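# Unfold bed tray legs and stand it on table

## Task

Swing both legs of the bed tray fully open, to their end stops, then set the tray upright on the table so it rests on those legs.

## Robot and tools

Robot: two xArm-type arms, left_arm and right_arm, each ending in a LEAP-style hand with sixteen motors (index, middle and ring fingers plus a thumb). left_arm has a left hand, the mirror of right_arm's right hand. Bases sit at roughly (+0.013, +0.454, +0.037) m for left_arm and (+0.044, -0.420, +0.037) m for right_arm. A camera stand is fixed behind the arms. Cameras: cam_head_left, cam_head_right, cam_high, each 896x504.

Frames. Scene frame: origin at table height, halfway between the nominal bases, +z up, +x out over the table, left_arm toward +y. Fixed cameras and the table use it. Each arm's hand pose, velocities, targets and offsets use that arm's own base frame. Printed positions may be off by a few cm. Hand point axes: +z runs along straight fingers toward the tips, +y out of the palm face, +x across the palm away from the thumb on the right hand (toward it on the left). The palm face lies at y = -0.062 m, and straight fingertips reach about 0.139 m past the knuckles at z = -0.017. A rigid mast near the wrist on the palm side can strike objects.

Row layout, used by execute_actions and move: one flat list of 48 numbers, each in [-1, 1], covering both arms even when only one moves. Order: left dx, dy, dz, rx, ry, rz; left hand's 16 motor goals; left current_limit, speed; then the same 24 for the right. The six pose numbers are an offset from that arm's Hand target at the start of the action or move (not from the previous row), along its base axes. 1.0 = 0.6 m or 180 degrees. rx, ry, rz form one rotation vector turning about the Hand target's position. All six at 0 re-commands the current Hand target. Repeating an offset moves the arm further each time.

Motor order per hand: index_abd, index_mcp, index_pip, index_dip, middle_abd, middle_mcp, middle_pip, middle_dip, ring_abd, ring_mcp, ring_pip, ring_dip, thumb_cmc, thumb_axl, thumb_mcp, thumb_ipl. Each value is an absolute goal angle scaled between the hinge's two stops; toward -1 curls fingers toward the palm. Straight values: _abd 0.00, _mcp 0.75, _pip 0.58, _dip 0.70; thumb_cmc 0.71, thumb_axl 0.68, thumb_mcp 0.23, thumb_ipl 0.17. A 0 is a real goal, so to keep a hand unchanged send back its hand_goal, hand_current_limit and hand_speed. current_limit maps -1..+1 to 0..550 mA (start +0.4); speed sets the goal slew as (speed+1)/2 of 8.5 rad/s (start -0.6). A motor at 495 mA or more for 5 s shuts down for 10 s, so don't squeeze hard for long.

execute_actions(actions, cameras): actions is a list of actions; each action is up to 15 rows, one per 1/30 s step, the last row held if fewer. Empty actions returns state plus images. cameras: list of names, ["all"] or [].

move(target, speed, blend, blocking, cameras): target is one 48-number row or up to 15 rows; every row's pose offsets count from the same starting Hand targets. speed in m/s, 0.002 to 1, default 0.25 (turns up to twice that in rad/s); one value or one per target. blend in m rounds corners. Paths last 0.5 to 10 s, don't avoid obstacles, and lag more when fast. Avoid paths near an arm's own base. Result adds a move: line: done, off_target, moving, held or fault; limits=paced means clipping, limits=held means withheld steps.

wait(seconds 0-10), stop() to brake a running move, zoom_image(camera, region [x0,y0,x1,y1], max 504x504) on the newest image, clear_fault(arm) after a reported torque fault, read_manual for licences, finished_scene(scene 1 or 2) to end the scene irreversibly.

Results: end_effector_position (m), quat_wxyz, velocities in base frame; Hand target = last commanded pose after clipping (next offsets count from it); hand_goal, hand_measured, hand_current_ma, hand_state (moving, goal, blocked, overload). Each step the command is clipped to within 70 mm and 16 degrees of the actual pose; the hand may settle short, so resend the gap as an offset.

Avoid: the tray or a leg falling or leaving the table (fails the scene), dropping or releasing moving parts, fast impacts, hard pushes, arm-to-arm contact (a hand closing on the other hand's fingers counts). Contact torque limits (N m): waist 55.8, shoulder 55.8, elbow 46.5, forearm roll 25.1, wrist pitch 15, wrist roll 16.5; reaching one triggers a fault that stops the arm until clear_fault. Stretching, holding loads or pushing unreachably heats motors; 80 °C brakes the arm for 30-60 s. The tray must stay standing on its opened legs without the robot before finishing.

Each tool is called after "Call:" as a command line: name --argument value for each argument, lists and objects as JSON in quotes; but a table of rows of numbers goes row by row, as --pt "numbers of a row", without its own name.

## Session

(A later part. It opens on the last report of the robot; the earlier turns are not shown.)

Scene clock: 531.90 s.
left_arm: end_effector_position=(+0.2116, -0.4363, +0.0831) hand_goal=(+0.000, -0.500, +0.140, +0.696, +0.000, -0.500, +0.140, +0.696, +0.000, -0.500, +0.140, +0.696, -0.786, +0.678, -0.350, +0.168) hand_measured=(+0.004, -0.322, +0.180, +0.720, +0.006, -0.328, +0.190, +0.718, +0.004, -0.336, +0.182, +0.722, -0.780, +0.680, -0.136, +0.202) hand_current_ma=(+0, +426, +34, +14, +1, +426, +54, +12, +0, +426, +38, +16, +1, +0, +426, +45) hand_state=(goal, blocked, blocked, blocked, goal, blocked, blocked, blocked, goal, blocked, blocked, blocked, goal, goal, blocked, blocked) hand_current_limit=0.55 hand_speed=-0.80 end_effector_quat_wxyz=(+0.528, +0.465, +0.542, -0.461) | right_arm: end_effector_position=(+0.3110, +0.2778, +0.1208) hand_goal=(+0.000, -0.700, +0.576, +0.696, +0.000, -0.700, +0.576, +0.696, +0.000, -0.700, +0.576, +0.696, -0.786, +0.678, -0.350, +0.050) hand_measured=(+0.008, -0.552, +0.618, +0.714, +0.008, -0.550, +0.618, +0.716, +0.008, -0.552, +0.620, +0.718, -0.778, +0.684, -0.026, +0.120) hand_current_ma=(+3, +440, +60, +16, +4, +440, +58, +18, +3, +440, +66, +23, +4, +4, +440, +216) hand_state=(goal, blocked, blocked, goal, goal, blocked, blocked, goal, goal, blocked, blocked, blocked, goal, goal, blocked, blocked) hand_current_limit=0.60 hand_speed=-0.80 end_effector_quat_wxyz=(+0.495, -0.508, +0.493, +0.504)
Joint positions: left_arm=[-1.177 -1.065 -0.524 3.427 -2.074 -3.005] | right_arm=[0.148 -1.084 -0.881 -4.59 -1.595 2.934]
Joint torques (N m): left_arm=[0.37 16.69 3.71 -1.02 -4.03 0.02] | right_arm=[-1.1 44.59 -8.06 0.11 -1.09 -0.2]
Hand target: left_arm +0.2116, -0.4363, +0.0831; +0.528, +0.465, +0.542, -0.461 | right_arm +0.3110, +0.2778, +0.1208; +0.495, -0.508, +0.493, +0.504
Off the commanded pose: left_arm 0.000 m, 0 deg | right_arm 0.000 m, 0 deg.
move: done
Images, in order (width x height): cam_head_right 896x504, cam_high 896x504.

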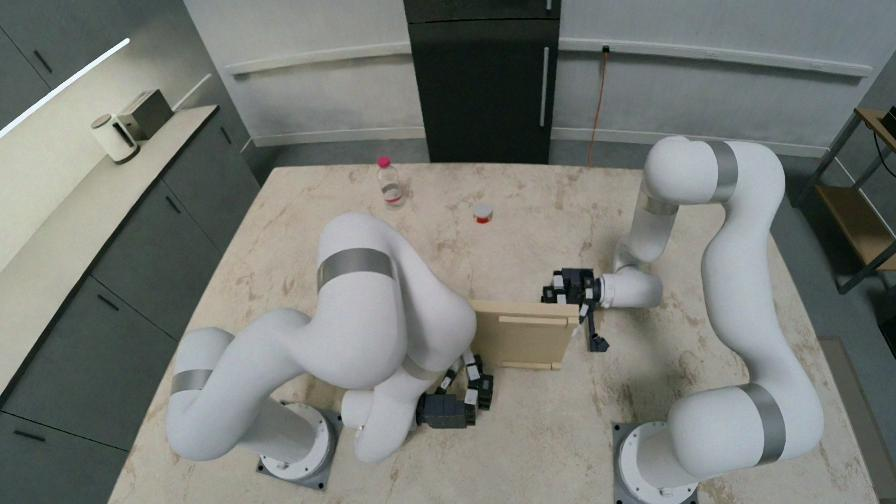

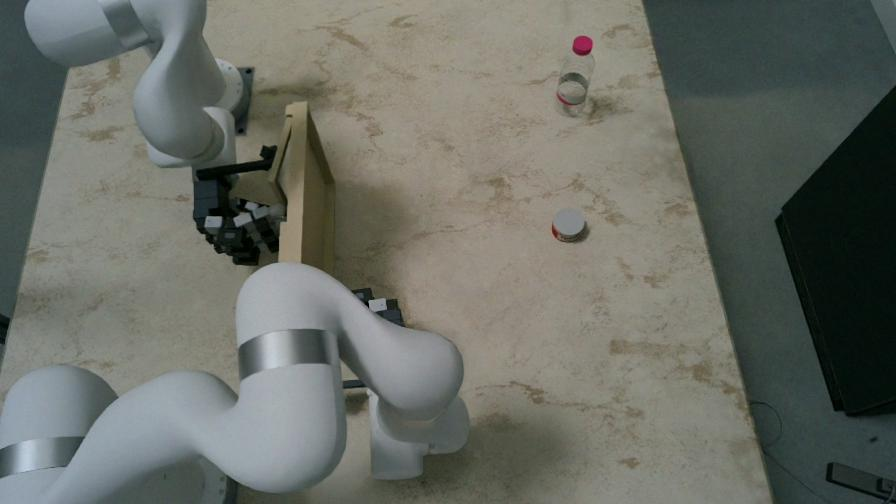

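Call:
move --pt "-0.0375 0.015 0 0 0 -0.0278 0 -0.5 0.139 0.696 0 -0.5 0.139 0.696 0 -0.5 0.139 0.696 -0.786 0.678 -0.35 0.167 0.55 -0.8 0 0 0 0 0 0 0 -0.7 0.576 0.696 0 -0.7 0.576 0.696 0 -0.7 0.576 0.696 -0.786 0.678 -0.35 0.05 0.6 -0.8" --pt "-0.075 0.035 0 0 0 -0.0556 0 -0.5 0.139 0.696 0 -0.5 0.139 0.696 0 -0.5 0.139 0.696 -0.786 0.678 -0.35 0.167 0.55 -0.8 0 0 0 0 0 0 0 -0.7 0.576 0.696 0 -0.7 0.576 0.696 0 -0.7 0.576 0.696 -0.786 0.678 -0.35 0.05 0.6 -0.8" --cameras '["cam_high","cam_head_right"]' --speed 0.04 --blend 0.004

Call:
zoom_image --camera "cam_high" --region '[180, 90, 340, 250]'

Scene clock: 544.13 s.
left_arm: end_effector_position=(+0.1666, -0.4153, +0.0831) hand_goal=(+0.000, -0.500, +0.140, +0.696, +0.000, -0.500, +0.140, +0.696, +0.000, -0.500, +0.140, +0.696, -0.786, +0.678, -0.350, +0.168) hand_measured=(+0.010, -0.466, +0.158, +0.708, +0.006, -0.328, +0.190, +0.718, +0.010, -0.474, +0.154, +0.706, -0.780, +0.680, -0.136, +0.204) hand_current_ma=(+2, +29, +8, +5, +1, +426, +54, +12, +2, +17, +5, +3, +1, +0, +426, +48) hand_state=(goal, blocked, goal, goal, goal, blocked, blocked, blocked, goal, blocked, goal, goal, goal, goal, blocked, blocked) hand_current_limit=0.55 hand_speed=-0.80 end_effector_quat_wxyz=(+0.486, +0.510, +0.499, -0.505) | right_arm: end_effector_position=(+0.3110, +0.2778, +0.1208) hand_goal=(+0.000, -0.700, +0.576, +0.696, +0.000, -0.700, +0.576, +0.696, +0.000, -0.700, +0.576, +0.696, -0.786, +0.678, -0.350, +0.050) hand_measured=(+0.008, -0.552, +0.618, +0.714, +0.008, -0.550, +0.618, +0.716, +0.008, -0.552, +0.622, +0.720, -0.778, +0.684, -0.026, +0.120) hand_current_ma=(+3, +440, +61, +17, +4, +440, +59, +19, +3, +440, +67, +24, +4, +4, +440, +212) hand_state=(goal, blocked, blocked, goal, goal, blocked, blocked, blocked, goal, blocked, blocked, blocked, goal, goal, blocked, blocked) hand_current_limit=0.60 hand_speed=-0.80 end_effector_quat_wxyz=(+0.495, -0.508, +0.493, +0.504)
Joint positions: left_arm=[-1.142 -1.098 -0.456 3.688 -2.119 -2.835] | right_arm=[0.148 -1.084 -0.881 -4.59 -1.595 2.934]
Joint torques (N m): left_arm=[3.52 17.54 3.85 1.19 -3.54 0.48] | right_arm=[-2.51 44.64 -7.54 0.26 -1.14 -0.25]
Hand target: left_arm +0.1666, -0.4153, +0.0831; +0.486, +0.510, +0.499, -0.505 | right_arm +0.3110, +0.2778, +0.1208; +0.495, -0.508, +0.493, +0.504
Off the commanded pose: left_arm 0.000 m, 0 deg | right_arm 0.000 m, 0 deg.
move: done
Images, in order (width x height): cam_head_right 896x504, cam_high 896x504.

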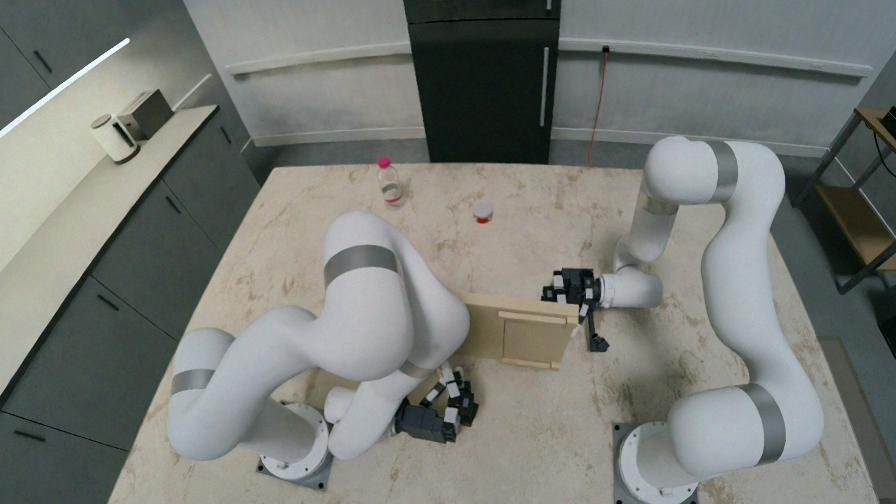

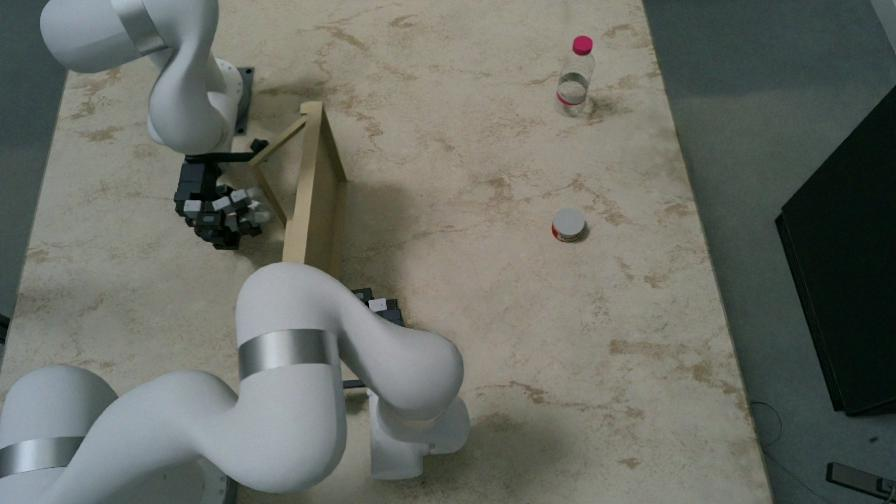

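Scaled by 3.150 from the camera's 896x504 image, which has a finer 1280x720 frame.

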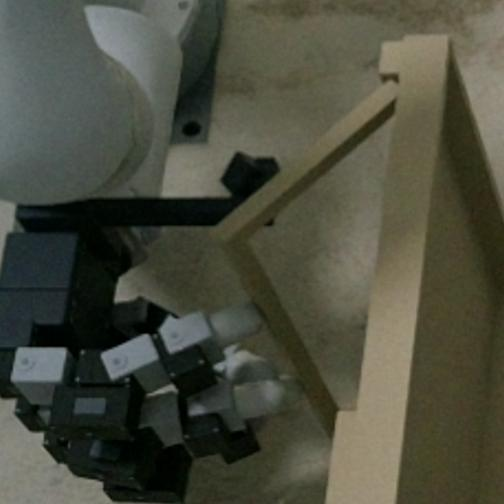

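Call:
move --pt "-0.02 -0.04 0 0 0 0 0 -0.3 0.4 0.696 0 -0.3 0.4 0.696 0 -0.3 0.4 0.696 -0.786 0.678 0.168 0.167 0.2 -0.6 0 0 0 0 0 0 0 -0.7 0.576 0.696 0 -0.7 0.576 0.696 0 -0.7 0.576 0.696 -0.786 0.678 -0.35 0.05 0.6 -0.8" --pt "-0.046 -0.086 0 0 0 0 0 0.754 0.576 0.696 0 0.754 0.576 0.696 0 0.754 0.576 0.696 0.714 0.678 0.226 0.168 0.4 -0.5 0 0 0 0 0 0 0 -0.7 0.576 0.696 0 -0.7 0.576 0.696 0 -0.7 0.576 0.696 -0.786 0.678 -0.35 0.05 0.6 -0.8" --pt "-0.047 -0.156 0.5 0.194 0.194 0.202 0 0.754 0.576 0.696 0 0.754 0.576 0.696 0 0.754 0.576 0.696 0.714 0.678 0.226 0.168 0.4 -0.5 0 0 0 0 0 0 0 -0.7 0.576 0.696 0 -0.7 0.576 0.696 0 -0.7 0.576 0.696 -0.786 0.678 -0.35 0.05 0.6 -0.8" --pt "0.051 -0.102 0.5 0.389 0.388 0.405 0 0.754 0.576 0.696 0 0.754 0.576 0.696 0 0.754 0.576 0.696 0.714 0.678 0.226 0.168 0.4 -0.5 0 0 0 0 0 0 0 -0.7 0.576 0.696 0 -0.7 0.576 0.696 0 -0.7 0.576 0.696 -0.786 0.678 -0.35 0.05 0.6 -0.8" --cameras '["all"]' --speed '[0.05,0.1,0.25,0.25]' --blend '[0,0,0.05,0]'

Call:
zoom_image --camera "cam_high" --region '[180, 60, 380, 260]'

Scene clock: 576.60 s.
left_arm: end_effector_position=(+0.1972, -0.4765, +0.3831) hand_goal=(+0.000, +0.754, +0.576, +0.696, +0.000, +0.754, +0.576, +0.696, +0.000, +0.754, +0.576, +0.696, +0.714, +0.678, +0.226, +0.168) hand_measured=(+0.004, +0.752, +0.574, +0.698, +0.004, +0.752, +0.574, +0.698, +0.004, +0.752, +0.574, +0.698, +0.712, +0.680, +0.224, +0.166) hand_current_ma=(+0, +0, +0, +0, +0, +0, +0, +0, +0, +0, +0, +0, +0, +0, +0, +0) hand_state=(goal, goal, goal, goal, goal, goal, goal, goal, goal, goal, goal, goal, goal, goal, goal, goal) hand_current_limit=0.40 hand_speed=-0.50 end_effector_quat_wxyz=(-0.009, -0.025, +1.000, +0.007) | right_arm: end_effector_position=(+0.3110, +0.2778, +0.1208) hand_goal=(+0.000, -0.700, +0.576, +0.696, +0.000, -0.700, +0.576, +0.696, +0.000, -0.700, +0.576, +0.696, -0.786, +0.678, -0.350, +0.050) hand_measured=(+0.008, -0.552, +0.618, +0.714, +0.008, -0.550, +0.618, +0.716, +0.008, -0.552, +0.622, +0.720, -0.778, +0.684, -0.026, +0.120) hand_current_ma=(+3, +440, +61, +17, +4, +440, +59, +19, +3, +440, +67, +24, +4, +4, +440, +212) hand_state=(goal, blocked, blocked, goal, goal, blocked, blocked, blocked, goal, blocked, blocked, blocked, goal, goal, blocked, blocked) hand_current_limit=0.60 hand_speed=-0.80 end_effector_quat_wxyz=(+0.495, -0.508, +0.493, +0.504)
Joint positions: left_arm=[-1.186 -0.452 -1.431 -0.015 -0.998 -1.228] | right_arm=[0.148 -1.084 -0.881 -4.59 -1.595 2.934]
Joint torques (N m): left_arm=[3.82 21.04 -21.46 -0.25 -1.61 -0.2] | right_arm=[-2.78 44.01 -7.69 0.16 -1.16 -0.3]
Hand target: left_arm +0.1972, -0.4765, +0.3831; -0.009, -0.025, +1.000, +0.007 | right_arm +0.3110, +0.2778, +0.1208; +0.495, -0.508, +0.493, +0.504
Off the commanded pose: left_arm 0.000 m, 0 deg | right_arm 0.000 m, 0 deg.
move: done

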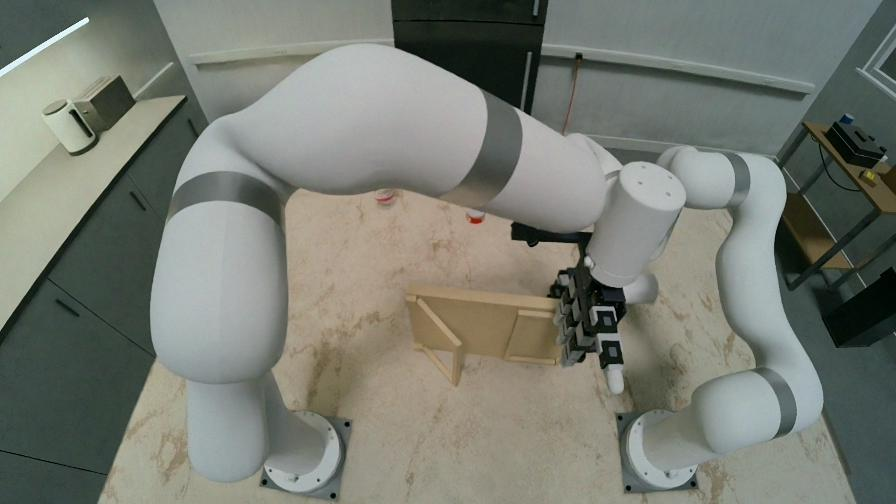

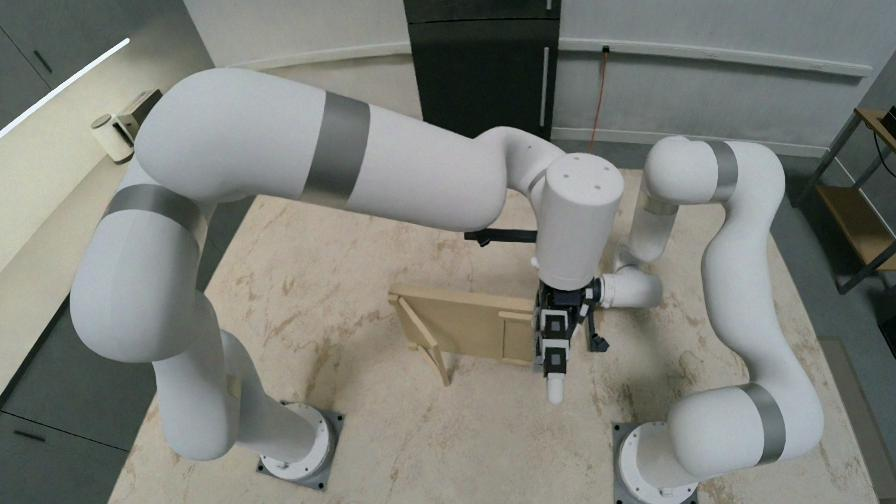

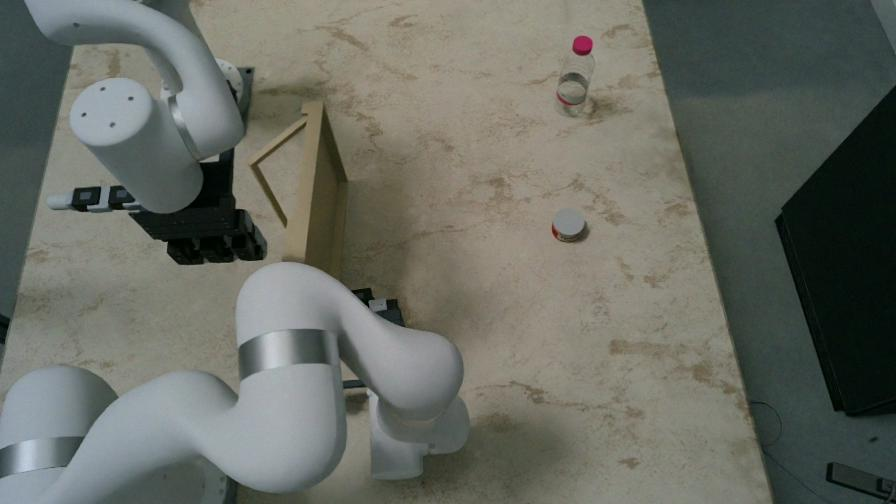

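Scaled by 2.520 from the camera's 896x504 image, which has a finer 1280x720 frame.

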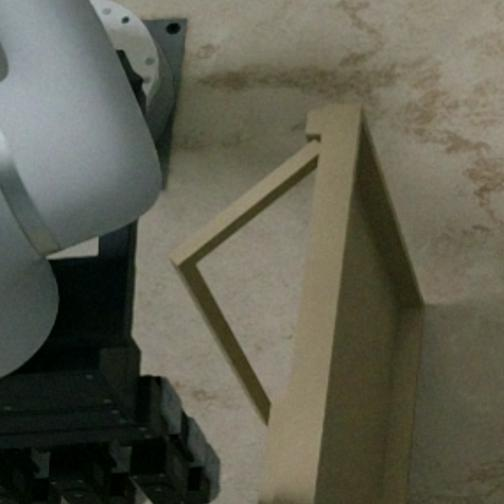

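Call:
execute_actions --actions '[]'

Scene clock: 587.50 s.
left_arm: end_effector_position=(+0.1972, -0.4765, +0.3831) hand_goal=(+0.000, +0.754, +0.576, +0.696, +0.000, +0.754, +0.576, +0.696, +0.000, +0.754, +0.576, +0.696, +0.714, +0.678, +0.226, +0.168) hand_measured=(+0.004, +0.752, +0.574, +0.698, +0.004, +0.752, +0.574, +0.698, +0.004, +0.752, +0.574, +0.698, +0.712, +0.680, +0.224, +0.166) hand_current_ma=(+0, +0, +0, +0, +0, +0, +0, +0, +0, +0, +0, +0, +0, +0, +0, +0) hand_state=(goal, goal, goal, goal, goal, goal, goal, goal, goal, goal, goal, goal, goal, goal, goal, goal) hand_current_limit=0.40 hand_speed=-0.50 end_effector_quat_wxyz=(-0.009, -0.025, +1.000, +0.007) | right_arm: end_effector_position=(+0.3110, +0.2778, +0.1208) hand_goal=(+0.000, -0.700, +0.576, +0.696, +0.000, -0.700, +0.576, +0.696, +0.000, -0.700, +0.576, +0.696, -0.786, +0.678, -0.350, +0.050) hand_measured=(+0.008, -0.552, +0.618, +0.714, +0.008, -0.550, +0.618, +0.716, +0.008, -0.552, +0.622, +0.720, -0.778, +0.684, -0.026, +0.120) hand_current_ma=(+3, +440, +61, +17, +4, +440, +59, +19, +3, +440, +67, +24, +4, +4, +440, +212) hand_state=(goal, blocked, blocked, goal, goal, blocked, blocked, blocked, goal, blocked, blocked, blocked, goal, goal, blocked, blocked) hand_current_limit=0.60 hand_speed=-0.80 end_effector_quat_wxyz=(+0.495, -0.508, +0.493, +0.504)
Joint positions: left_arm=[-1.186 -0.452 -1.431 -0.015 -0.998 -1.228] | right_arm=[0.148 -1.084 -0.881 -4.59 -1.595 2.934]
Joint velocities: within noise
Joint torques (N m): left_arm=[3.35 21.7 -20.86 -0.02 -0.17 -0.14] | right_arm=[-2.52 44.96 -7.16 0.25 -1.06 -0.3]
Motor temperatures (°C): left_arm=[31 30 33 34 34 34] | right_arm=[32 30 35 32 33 32]
Hand target: left_arm +0.1972, -0.4765, +0.3831; -0.009, -0.025, +1.000, +0.007 | right_arm +0.3110, +0.2778, +0.1208; +0.495, -0.508, +0.493, +0.504
Off the commanded pose: left_arm 0.000 m, 0 deg | right_arm 0.000 m, 0 deg.

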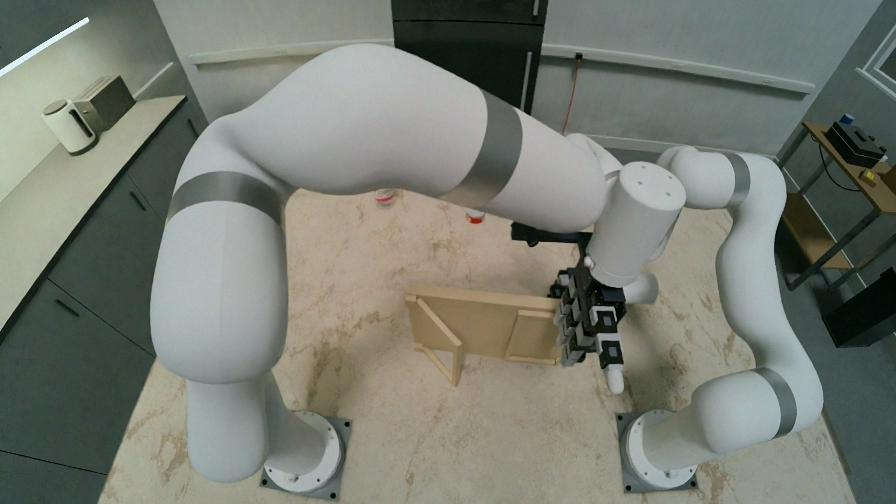

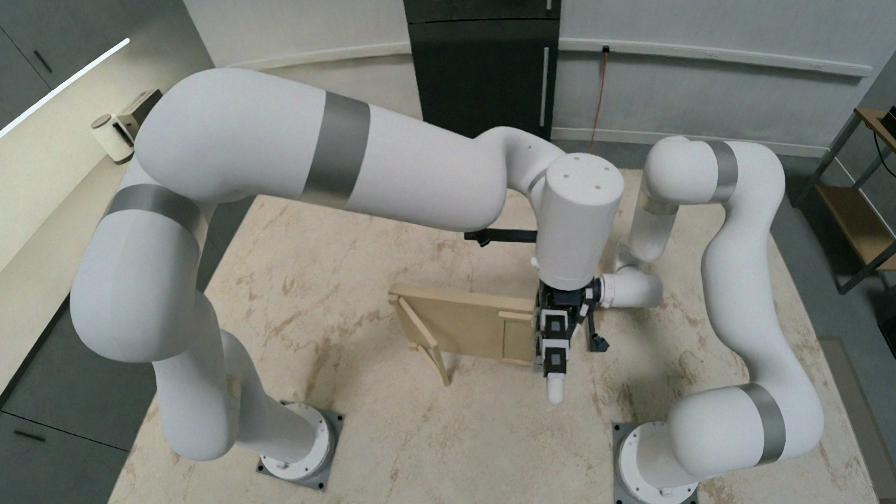

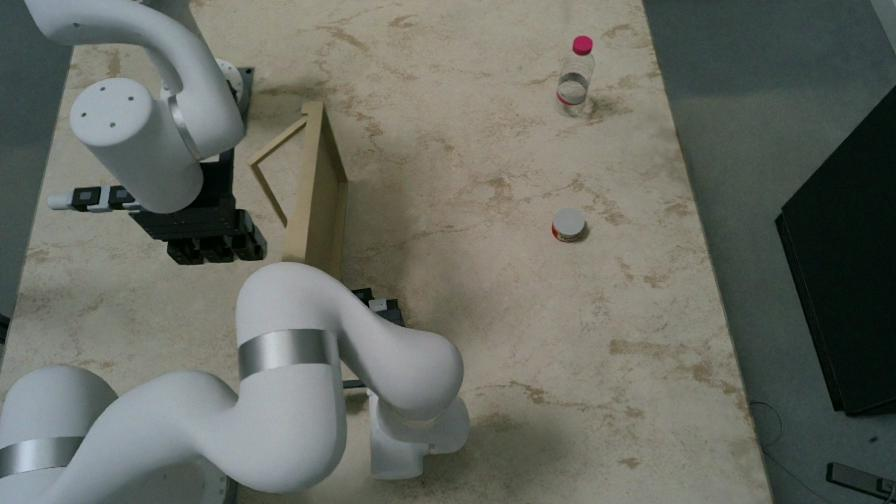

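Call:
move --pt "-0.007 0.1667 0 0 0 0 0 0.754 0.576 0.696 0 0.754 0.576 0.696 0 0.754 0.576 0.696 0.714 0.678 0.226 0.168 0.4 -0.5 0 0 0 0 0 0 0 -0.7 0.576 0.696 0 -0.7 0.576 0.696 0 -0.7 0.576 0.696 -0.786 0.678 -0.35 0.05 0.6 -0.8" --pt "-0.007 0.1667 -0.2167 0 0 0 0 0.754 0.576 0.696 0 0.754 0.576 0.696 0 0.754 0.576 0.696 0.714 0.678 0.226 0.168 0.4 -0.5 0 0 0 0 0 0 0 -0.7 0.576 0.696 0 -0.7 0.576 0.696 0 -0.7 0.576 0.696 -0.786 0.678 -0.35 0.05 0.6 -0.8" --speed '[0.2,0.12]' --blend 0.02 --cameras '["all"]'

Scene clock: 600.53 s.
left_arm: end_effector_position=(+0.1930, -0.3765, +0.2531) hand_goal=(+0.000, +0.754, +0.576, +0.696, +0.000, +0.754, +0.576, +0.696, +0.000, +0.754, +0.576, +0.696, +0.714, +0.678, +0.226, +0.168) hand_measured=(+0.004, +0.752, +0.574, +0.698, +0.004, +0.752, +0.574, +0.698, +0.004, +0.752, +0.574, +0.698, +0.712, +0.680, +0.224, +0.166) hand_current_ma=(+0, +0, +0, +0, +0, +0, +0, +0, +0, +0, +0, +0, +0, +0, +0, +0) hand_state=(goal, goal, goal, goal, goal, goal, goal, goal, goal, goal, goal, goal, goal, goal, goal, goal) hand_current_limit=0.40 hand_speed=-0.50 end_effector_quat_wxyz=(-0.009, -0.025, +1.000, +0.007) | right_arm: end_effector_position=(+0.3110, +0.2778, +0.1208) hand_goal=(+0.000, -0.700, +0.576, +0.696, +0.000, -0.700, +0.576, +0.696, +0.000, -0.700, +0.576, +0.696, -0.786, +0.678, -0.350, +0.050) hand_measured=(+0.008, -0.552, +0.618, +0.714, +0.008, -0.550, +0.618, +0.716, +0.008, -0.552, +0.622, +0.720, -0.778, +0.684, -0.026, +0.120) hand_current_ma=(+3, +440, +61, +17, +4, +440, +59, +19, +3, +440, +67, +24, +4, +4, +440, +212) hand_state=(goal, blocked, blocked, goal, goal, blocked, blocked, blocked, goal, blocked, blocked, blocked, goal, goal, blocked, blocked) hand_current_limit=0.60 hand_speed=-0.80 end_effector_quat_wxyz=(+0.495, -0.508, +0.493, +0.504)
Joint positions: left_arm=[-1.12 -0.373 -1.004 -0.018 -0.65 -1.156] | right_arm=[0.148 -1.084 -0.881 -4.59 -1.595 2.934]
Joint torques (N m): left_arm=[2.82 19.28 -15.65 -0.24 0.69 0.19] | right_arm=[-1.6 44.64 -7.53 0.19 -1.14 -0.31]
Hand target: left_arm +0.1930, -0.3765, +0.2530; -0.009, -0.025, +1.000, +0.007 | right_arm +0.3110, +0.2778, +0.1208; +0.495, -0.508, +0.493, +0.504
Off the commanded pose: left_arm 0.000 m, 0 deg | right_arm 0.000 m, 0 deg.
move: done

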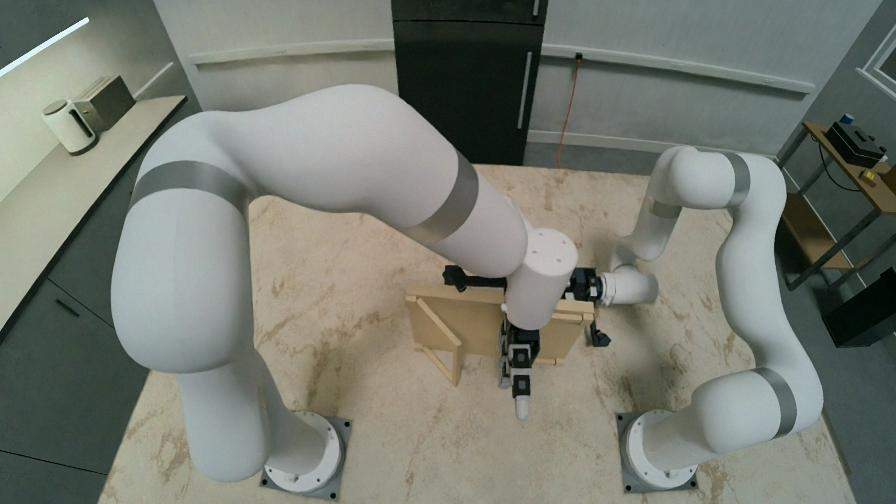

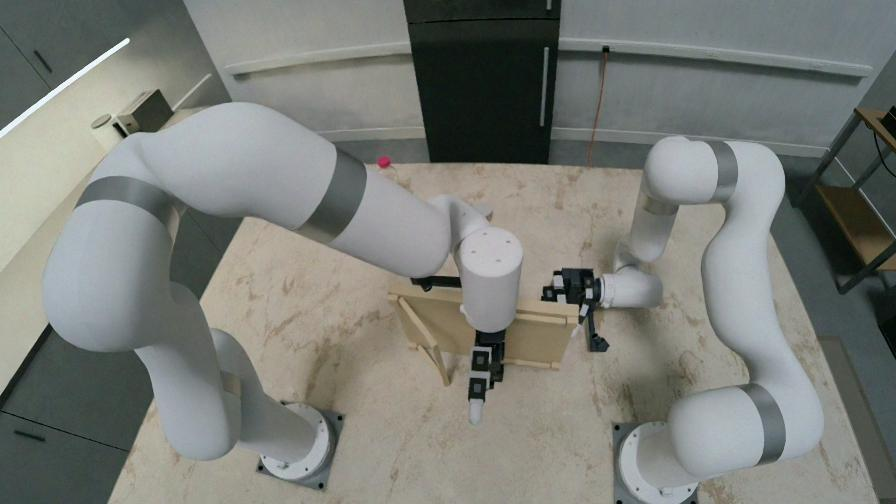

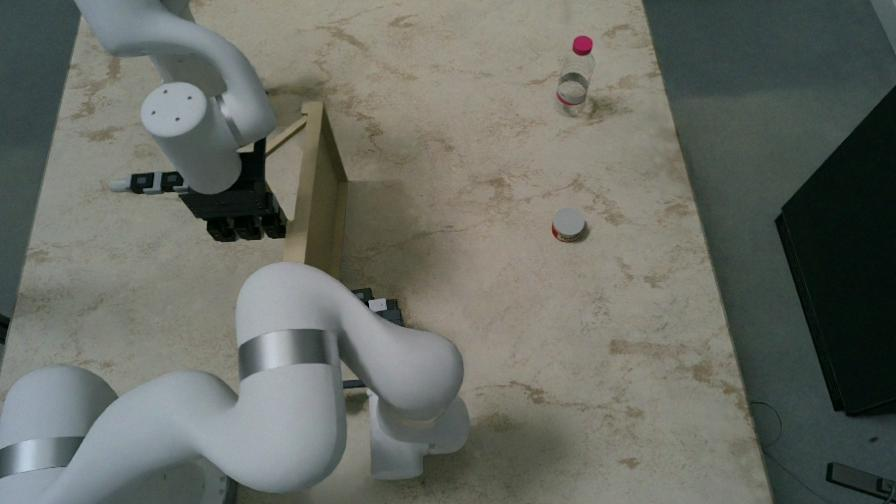

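Call:
move --pt "-0.014 0.133 0 0 0 0 0 0.754 0.576 0.696 0 0.754 0.576 0.696 0 0.754 0.576 0.696 0.714 0.678 0.226 0.168 0.4 -0.5 0 0 0 0 0 0 0 -0.7 0.576 0.696 0 -0.7 0.576 0.696 0 -0.7 0.576 0.696 -0.786 0.678 -0.35 0.05 0.6 -0.8" --pt "-0.0333 0.199 0 0 0 0 0 0.754 0.576 0.696 0 0.754 0.576 0.696 0 0.754 0.576 0.696 0.714 0.678 0.226 0.168 0.4 -0.5 0 0 0 0 0 0 0 -0.7 0.576 0.696 0 -0.7 0.576 0.696 0 -0.7 0.576 0.696 -0.786 0.678 -0.35 0.05 0.6 -0.8" --speed '[0.15,0.06]' --blend 0.01 --cameras '["all"]'

Scene clock: 606.17 s.
left_arm: end_effector_position=(+0.1730, -0.2571, +0.2530) hand_goal=(+0.000, +0.754, +0.576, +0.696, +0.000, +0.754, +0.576, +0.696, +0.000, +0.754, +0.576, +0.696, +0.714, +0.678, +0.226, +0.168) hand_measured=(+0.002, +0.752, +0.574, +0.698, +0.014, +0.774, +0.586, +0.698, +0.004, +0.752, +0.574, +0.698, +0.712, +0.680, +0.224, +0.166) hand_current_ma=(+0, +0, +0, +0, +4, +10, +3, +0, +0, +0, +0, +0, +0, +0, +0, +0) hand_state=(goal, goal, goal, goal, goal, goal, goal, goal, goal, goal, goal, goal, goal, goal, goal, goal) hand_current_limit=0.40 hand_speed=-0.50 end_effector_quat_wxyz=(-0.009, -0.025, +1.000, +0.007) | right_arm: end_effector_position=(+0.3110, +0.2778, +0.1208) hand_goal=(+0.000, -0.700, +0.576, +0.696, +0.000, -0.700, +0.576, +0.696, +0.000, -0.700, +0.576, +0.696, -0.786, +0.678, -0.350, +0.050) hand_measured=(+0.008, -0.552, +0.618, +0.714, +0.008, -0.550, +0.618, +0.716, +0.008, -0.552, +0.622, +0.720, -0.778, +0.684, -0.026, +0.120) hand_current_ma=(+3, +440, +61, +17, +4, +440, +59, +19, +3, +440, +67, +24, +4, +4, +440, +212) hand_state=(goal, blocked, blocked, goal, goal, blocked, blocked, blocked, goal, blocked, blocked, blocked, goal, goal, blocked, blocked) hand_current_limit=0.60 hand_speed=-0.80 end_effector_quat_wxyz=(+0.495, -0.508, +0.493, +0.504)
Joint positions: left_arm=[-1.035 -0.117 -0.68 -0.017 -0.585 -1.071] | right_arm=[0.148 -1.084 -0.881 -4.59 -1.595 2.934]
Joint torques (N m): left_arm=[3.73 14.12 -14.54 0.32 0.41 0.19] | right_arm=[-1.77 44.18 -7.78 0.12 -1.05 -0.27]
Hand target: left_arm +0.1730, -0.2571, +0.2530; -0.009, -0.025, +1.000, +0.007 | right_arm +0.3110, +0.2778, +0.1208; +0.495, -0.508, +0.493, +0.504
Off the commanded pose: left_arm 0.000 m, 0 deg | right_arm 0.000 m, 0 deg.
move: done

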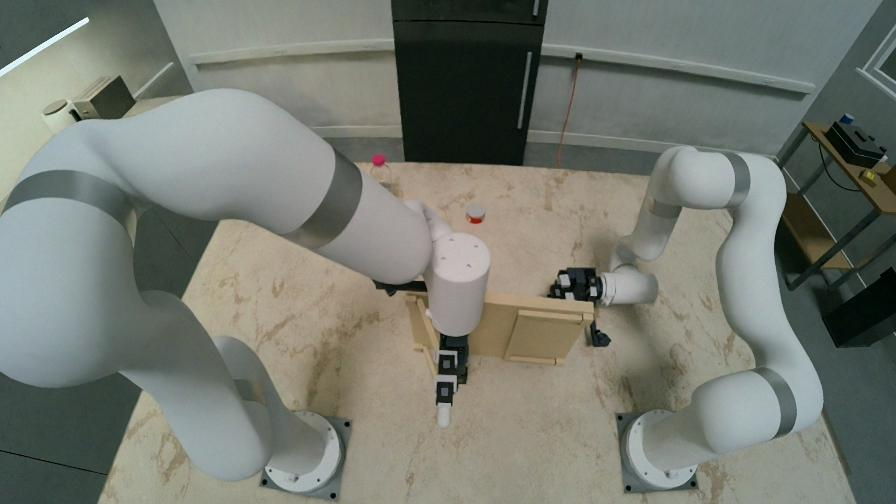

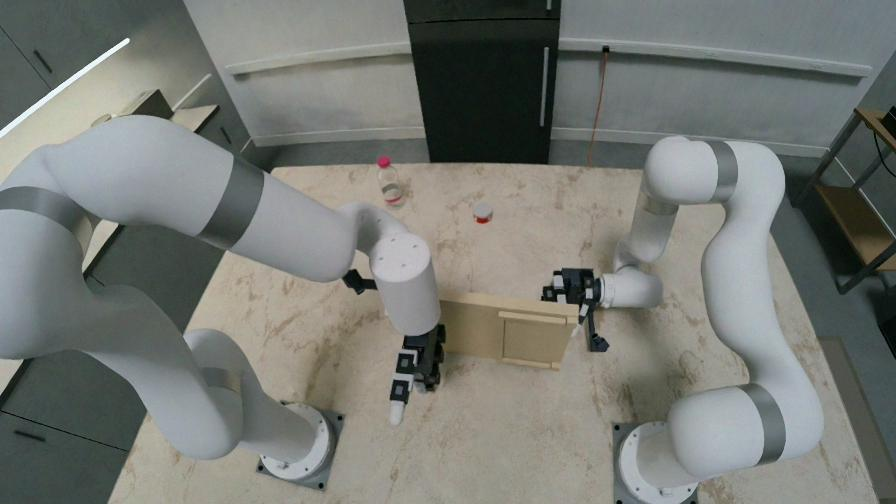

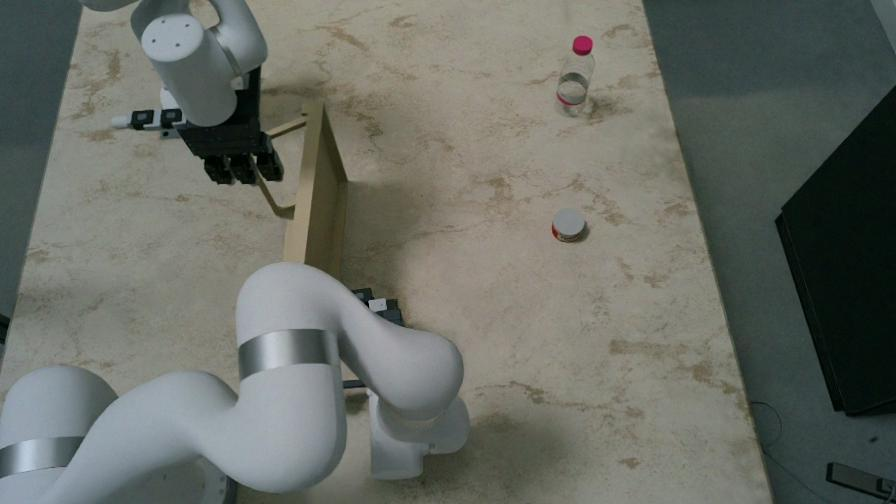

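Call:
move --pt "-0.0328 0.0653 0 0 0 0 0 0.754 0.576 0.696 0 0.754 0.576 0.696 0 0.754 0.576 0.696 0.714 0.678 0.226 0.168 0.4 -0.5 0 0 0 0 0 0 0 -0.7 0.576 0.696 0 -0.7 0.576 0.696 0 -0.7 0.576 0.696 -0.786 0.678 -0.35 0.05 0.6 -0.8" --pt "-0.044 0.1317 0 0 0 0 0 0.754 0.576 0.696 0 0.754 0.576 0.696 0 0.754 0.576 0.696 0.714 0.678 0.226 0.168 0.4 -0.5 0 0 0 0 0 0 0 -0.7 0.576 0.696 0 -0.7 0.576 0.696 0 -0.7 0.576 0.696 -0.786 0.678 -0.35 0.05 0.6 -0.8" --speed '[0.06,0.06]' --blend 0.01 --cameras '["all"]'

Scene clock: 610.80 s.
left_arm: end_effector_position=(+0.1466, -0.1781, +0.2530) hand_goal=(+0.000, +0.754, +0.576, +0.696, +0.000, +0.754, +0.576, +0.696, +0.000, +0.754, +0.576, +0.696, +0.714, +0.678, +0.226, +0.168) hand_measured=(+0.002, +0.752, +0.574, +0.698, -0.004, +0.756, +0.578, +0.698, +0.002, +0.800, +0.574, +0.698, +0.712, +0.680, +0.224, +0.166) hand_current_ma=(+0, +0, +0, +0, +0, +0, +0, +0, +0, +50, +0, +0, +0, +0, +0, +0) hand_state=(goal, goal, goal, goal, goal, goal, goal, goal, goal, blocked, goal, goal, goal, goal, goal, goal) hand_current_limit=0.40 hand_speed=-0.50 end_effector_quat_wxyz=(-0.009, -0.025, +1.000, +0.007) | right_arm: end_effector_position=(+0.3110, +0.2778, +0.1208) hand_goal=(+0.000, -0.700, +0.576, +0.696, +0.000, -0.700, +0.576, +0.696, +0.000, -0.700, +0.576, +0.696, -0.786, +0.678, -0.350, +0.050) hand_measured=(+0.008, -0.552, +0.624, +0.718, +0.008, -0.550, +0.624, +0.720, +0.008, -0.552, +0.628, +0.724, -0.780, +0.684, -0.032, +0.116) hand_current_ma=(+3, +440, +75, +22, +4, +440, +73, +26, +3, +440, +83, +32, +3, +4, +440, +196) hand_state=(goal, blocked, blocked, blocked, goal, blocked, blocked, blocked, goal, blocked, blocked, blocked, goal, goal, blocked, blocked) hand_current_limit=0.60 hand_speed=-0.80 end_effector_quat_wxyz=(+0.495, -0.508, +0.493, +0.504)
Joint positions: left_arm=[-0.98 0.089 -0.471 -0.015 -0.582 -1.018] | right_arm=[0.148 -1.084 -0.881 -4.59 -1.595 2.934]
Joint torques (N m): left_arm=[5.17 10.49 -11.97 -0.25 -3.77 -0.16] | right_arm=[-2.27 44.55 -7.42 -0.16 -1.13 -0.25]
Hand target: left_arm +0.1466, -0.1781, +0.2530; -0.009, -0.025, +1.000, +0.007 | right_arm +0.3110, +0.2778, +0.1208; +0.495, -0.508, +0.493, +0.504
Off the commanded pose: left_arm 0.000 m, 0 deg | right_arm 0.000 m, 0 deg.
move: done

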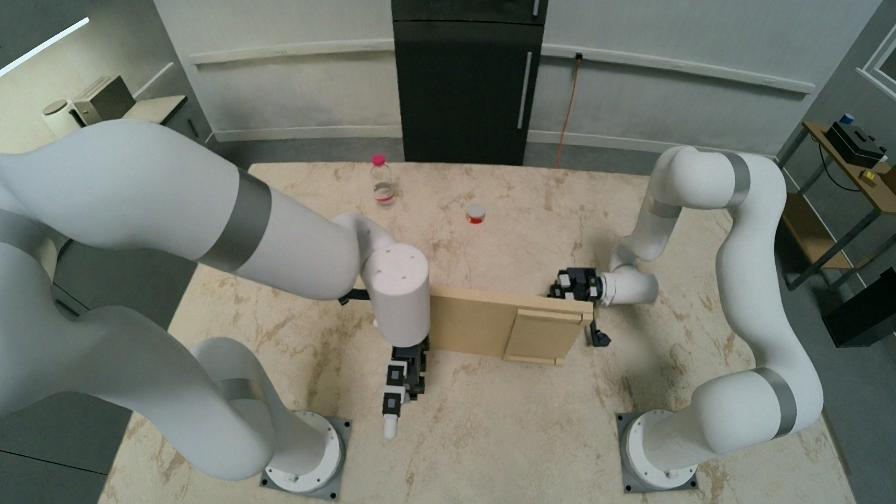

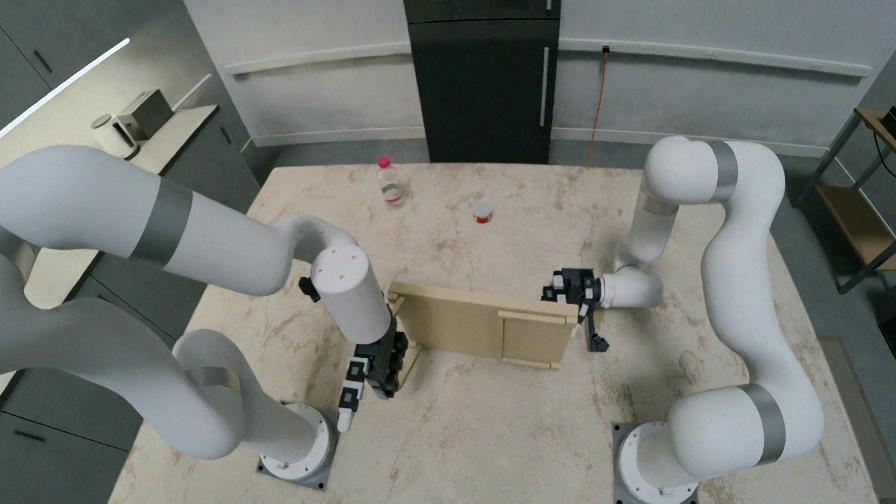

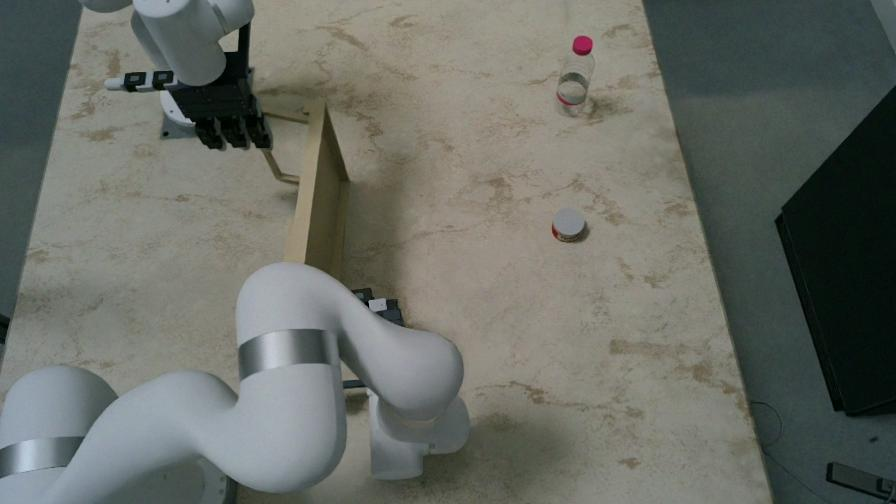

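Call:
move --target '[0.003,0.05,0,0,0,0,0,0.754,0.576,0.696,0,0.754,0.576,0.696,0,0.754,0.576,0.696,0.714,0.678,0.226,0.168,0.4,-0.5,0,0,0,0,0,0,0,-0.7,0.576,0.696,0,-0.7,0.576,0.696,0,-0.7,0.576,0.696,-0.786,0.678,-0.35,0.05,0.6,-0.8]' --speed 0.05 --cameras '["all"]'

Call:
zoom_image --camera "cam_high" --region '[140, 40, 420, 320]'

Scene clock: 614.57 s.
left_arm: end_effector_position=(+0.1484, -0.1480, +0.2530) hand_goal=(+0.000, +0.754, +0.576, +0.696, +0.000, +0.754, +0.576, +0.696, +0.000, +0.754, +0.576, +0.696, +0.714, +0.678, +0.226, +0.168) hand_measured=(+0.002, +0.752, +0.574, +0.698, -0.004, +0.754, +0.578, +0.698, +0.006, +0.754, +0.574, +0.698, +0.712, +0.680, +0.224, +0.166) hand_current_ma=(+0, +0, +0, +0, +0, +0, +0, +0, +1, +0, +0, +0, +0, +0, +0, +0) hand_state=(goal, goal, goal, goal, goal, goal, goal, goal, goal, goal, goal, goal, goal, goal, goal, goal) hand_current_limit=0.40 hand_speed=-0.50 end_effector_quat_wxyz=(-0.009, -0.025, +1.000, +0.007) | right_arm: end_effector_position=(+0.3110, +0.2778, +0.1208) hand_goal=(+0.000, -0.700, +0.576, +0.696, +0.000, -0.700, +0.576, +0.696, +0.000, -0.700, +0.576, +0.696, -0.786, +0.678, -0.350, +0.050) hand_measured=(+0.002, -0.632, +0.614, +0.718, +0.004, -0.550, +0.634, +0.726, +0.000, -0.634, +0.618, +0.720, -0.794, +0.676, -0.092, +0.102) hand_current_ma=(+0, +142, +51, +21, +1, +440, +100, +35, +0, +136, +57, +26, -4, +0, +440, +131) hand_state=(goal, blocked, blocked, blocked, goal, blocked, blocked, blocked, goal, blocked, blocked, blocked, goal, goal, blocked, blocked) hand_current_limit=0.60 hand_speed=-0.80 end_effector_quat_wxyz=(+0.495, -0.508, +0.493, +0.504)
Joint positions: left_arm=[-0.918 0.156 -0.414 -0.012 -0.592 -0.958] | right_arm=[0.148 -1.084 -0.881 -4.59 -1.595 2.934]
Joint torques (N m): left_arm=[4.12 7.61 -15.17 -0.14 -0.63 0.22] | right_arm=[-2.47 44.89 -7.32 -0.17 -1.05 0]
Hand target: left_arm +0.1484, -0.1481, +0.2530; -0.009, -0.025, +1.000, +0.007 | right_arm +0.3110, +0.2778, +0.1208; +0.495, -0.508, +0.493, +0.504
Off the commanded pose: left_arm 0.000 m, 0 deg | right_arm 0.000 m, 0 deg.
move: done

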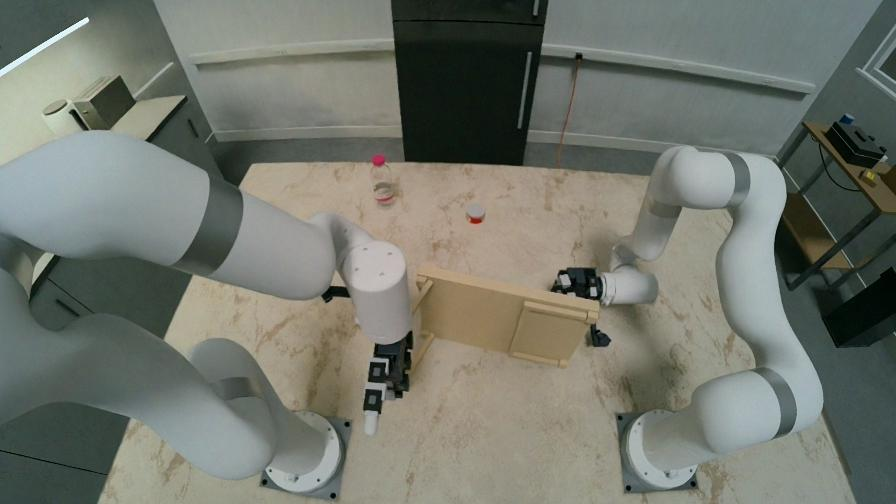

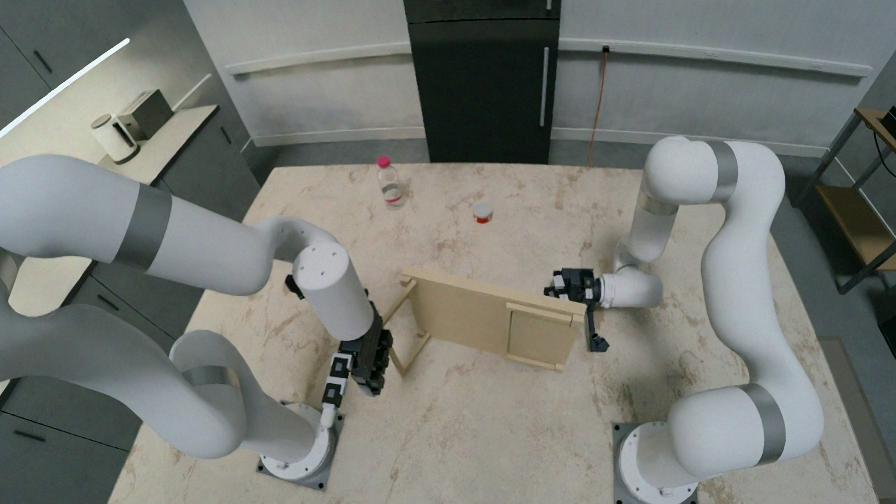

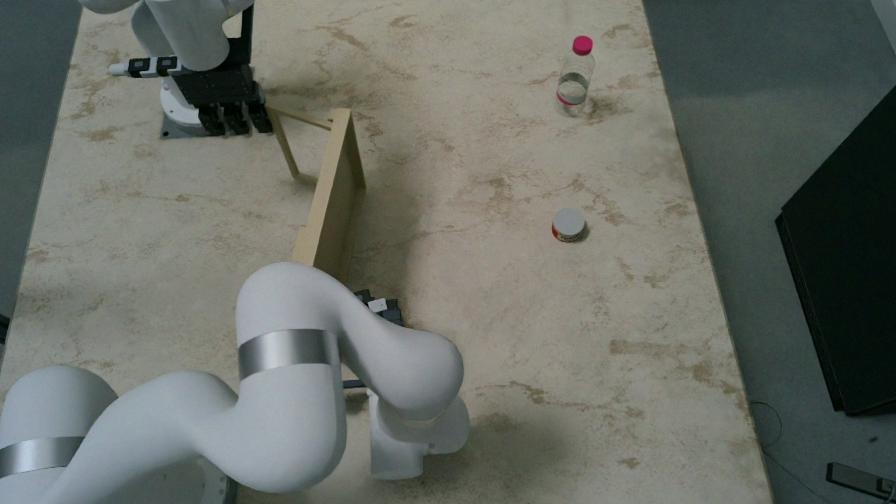

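Scaled by 1.800 from the camera's 896x504 image, which has a finer 1280x720 frame.

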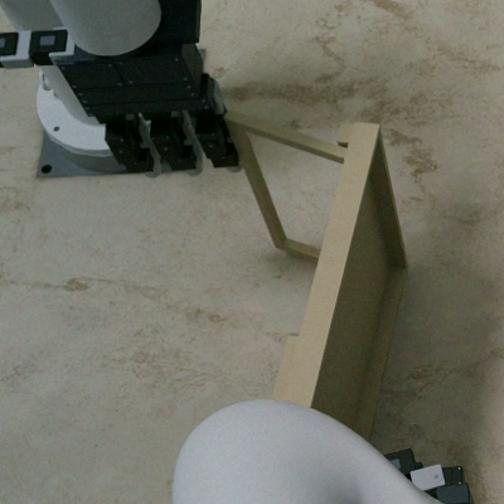

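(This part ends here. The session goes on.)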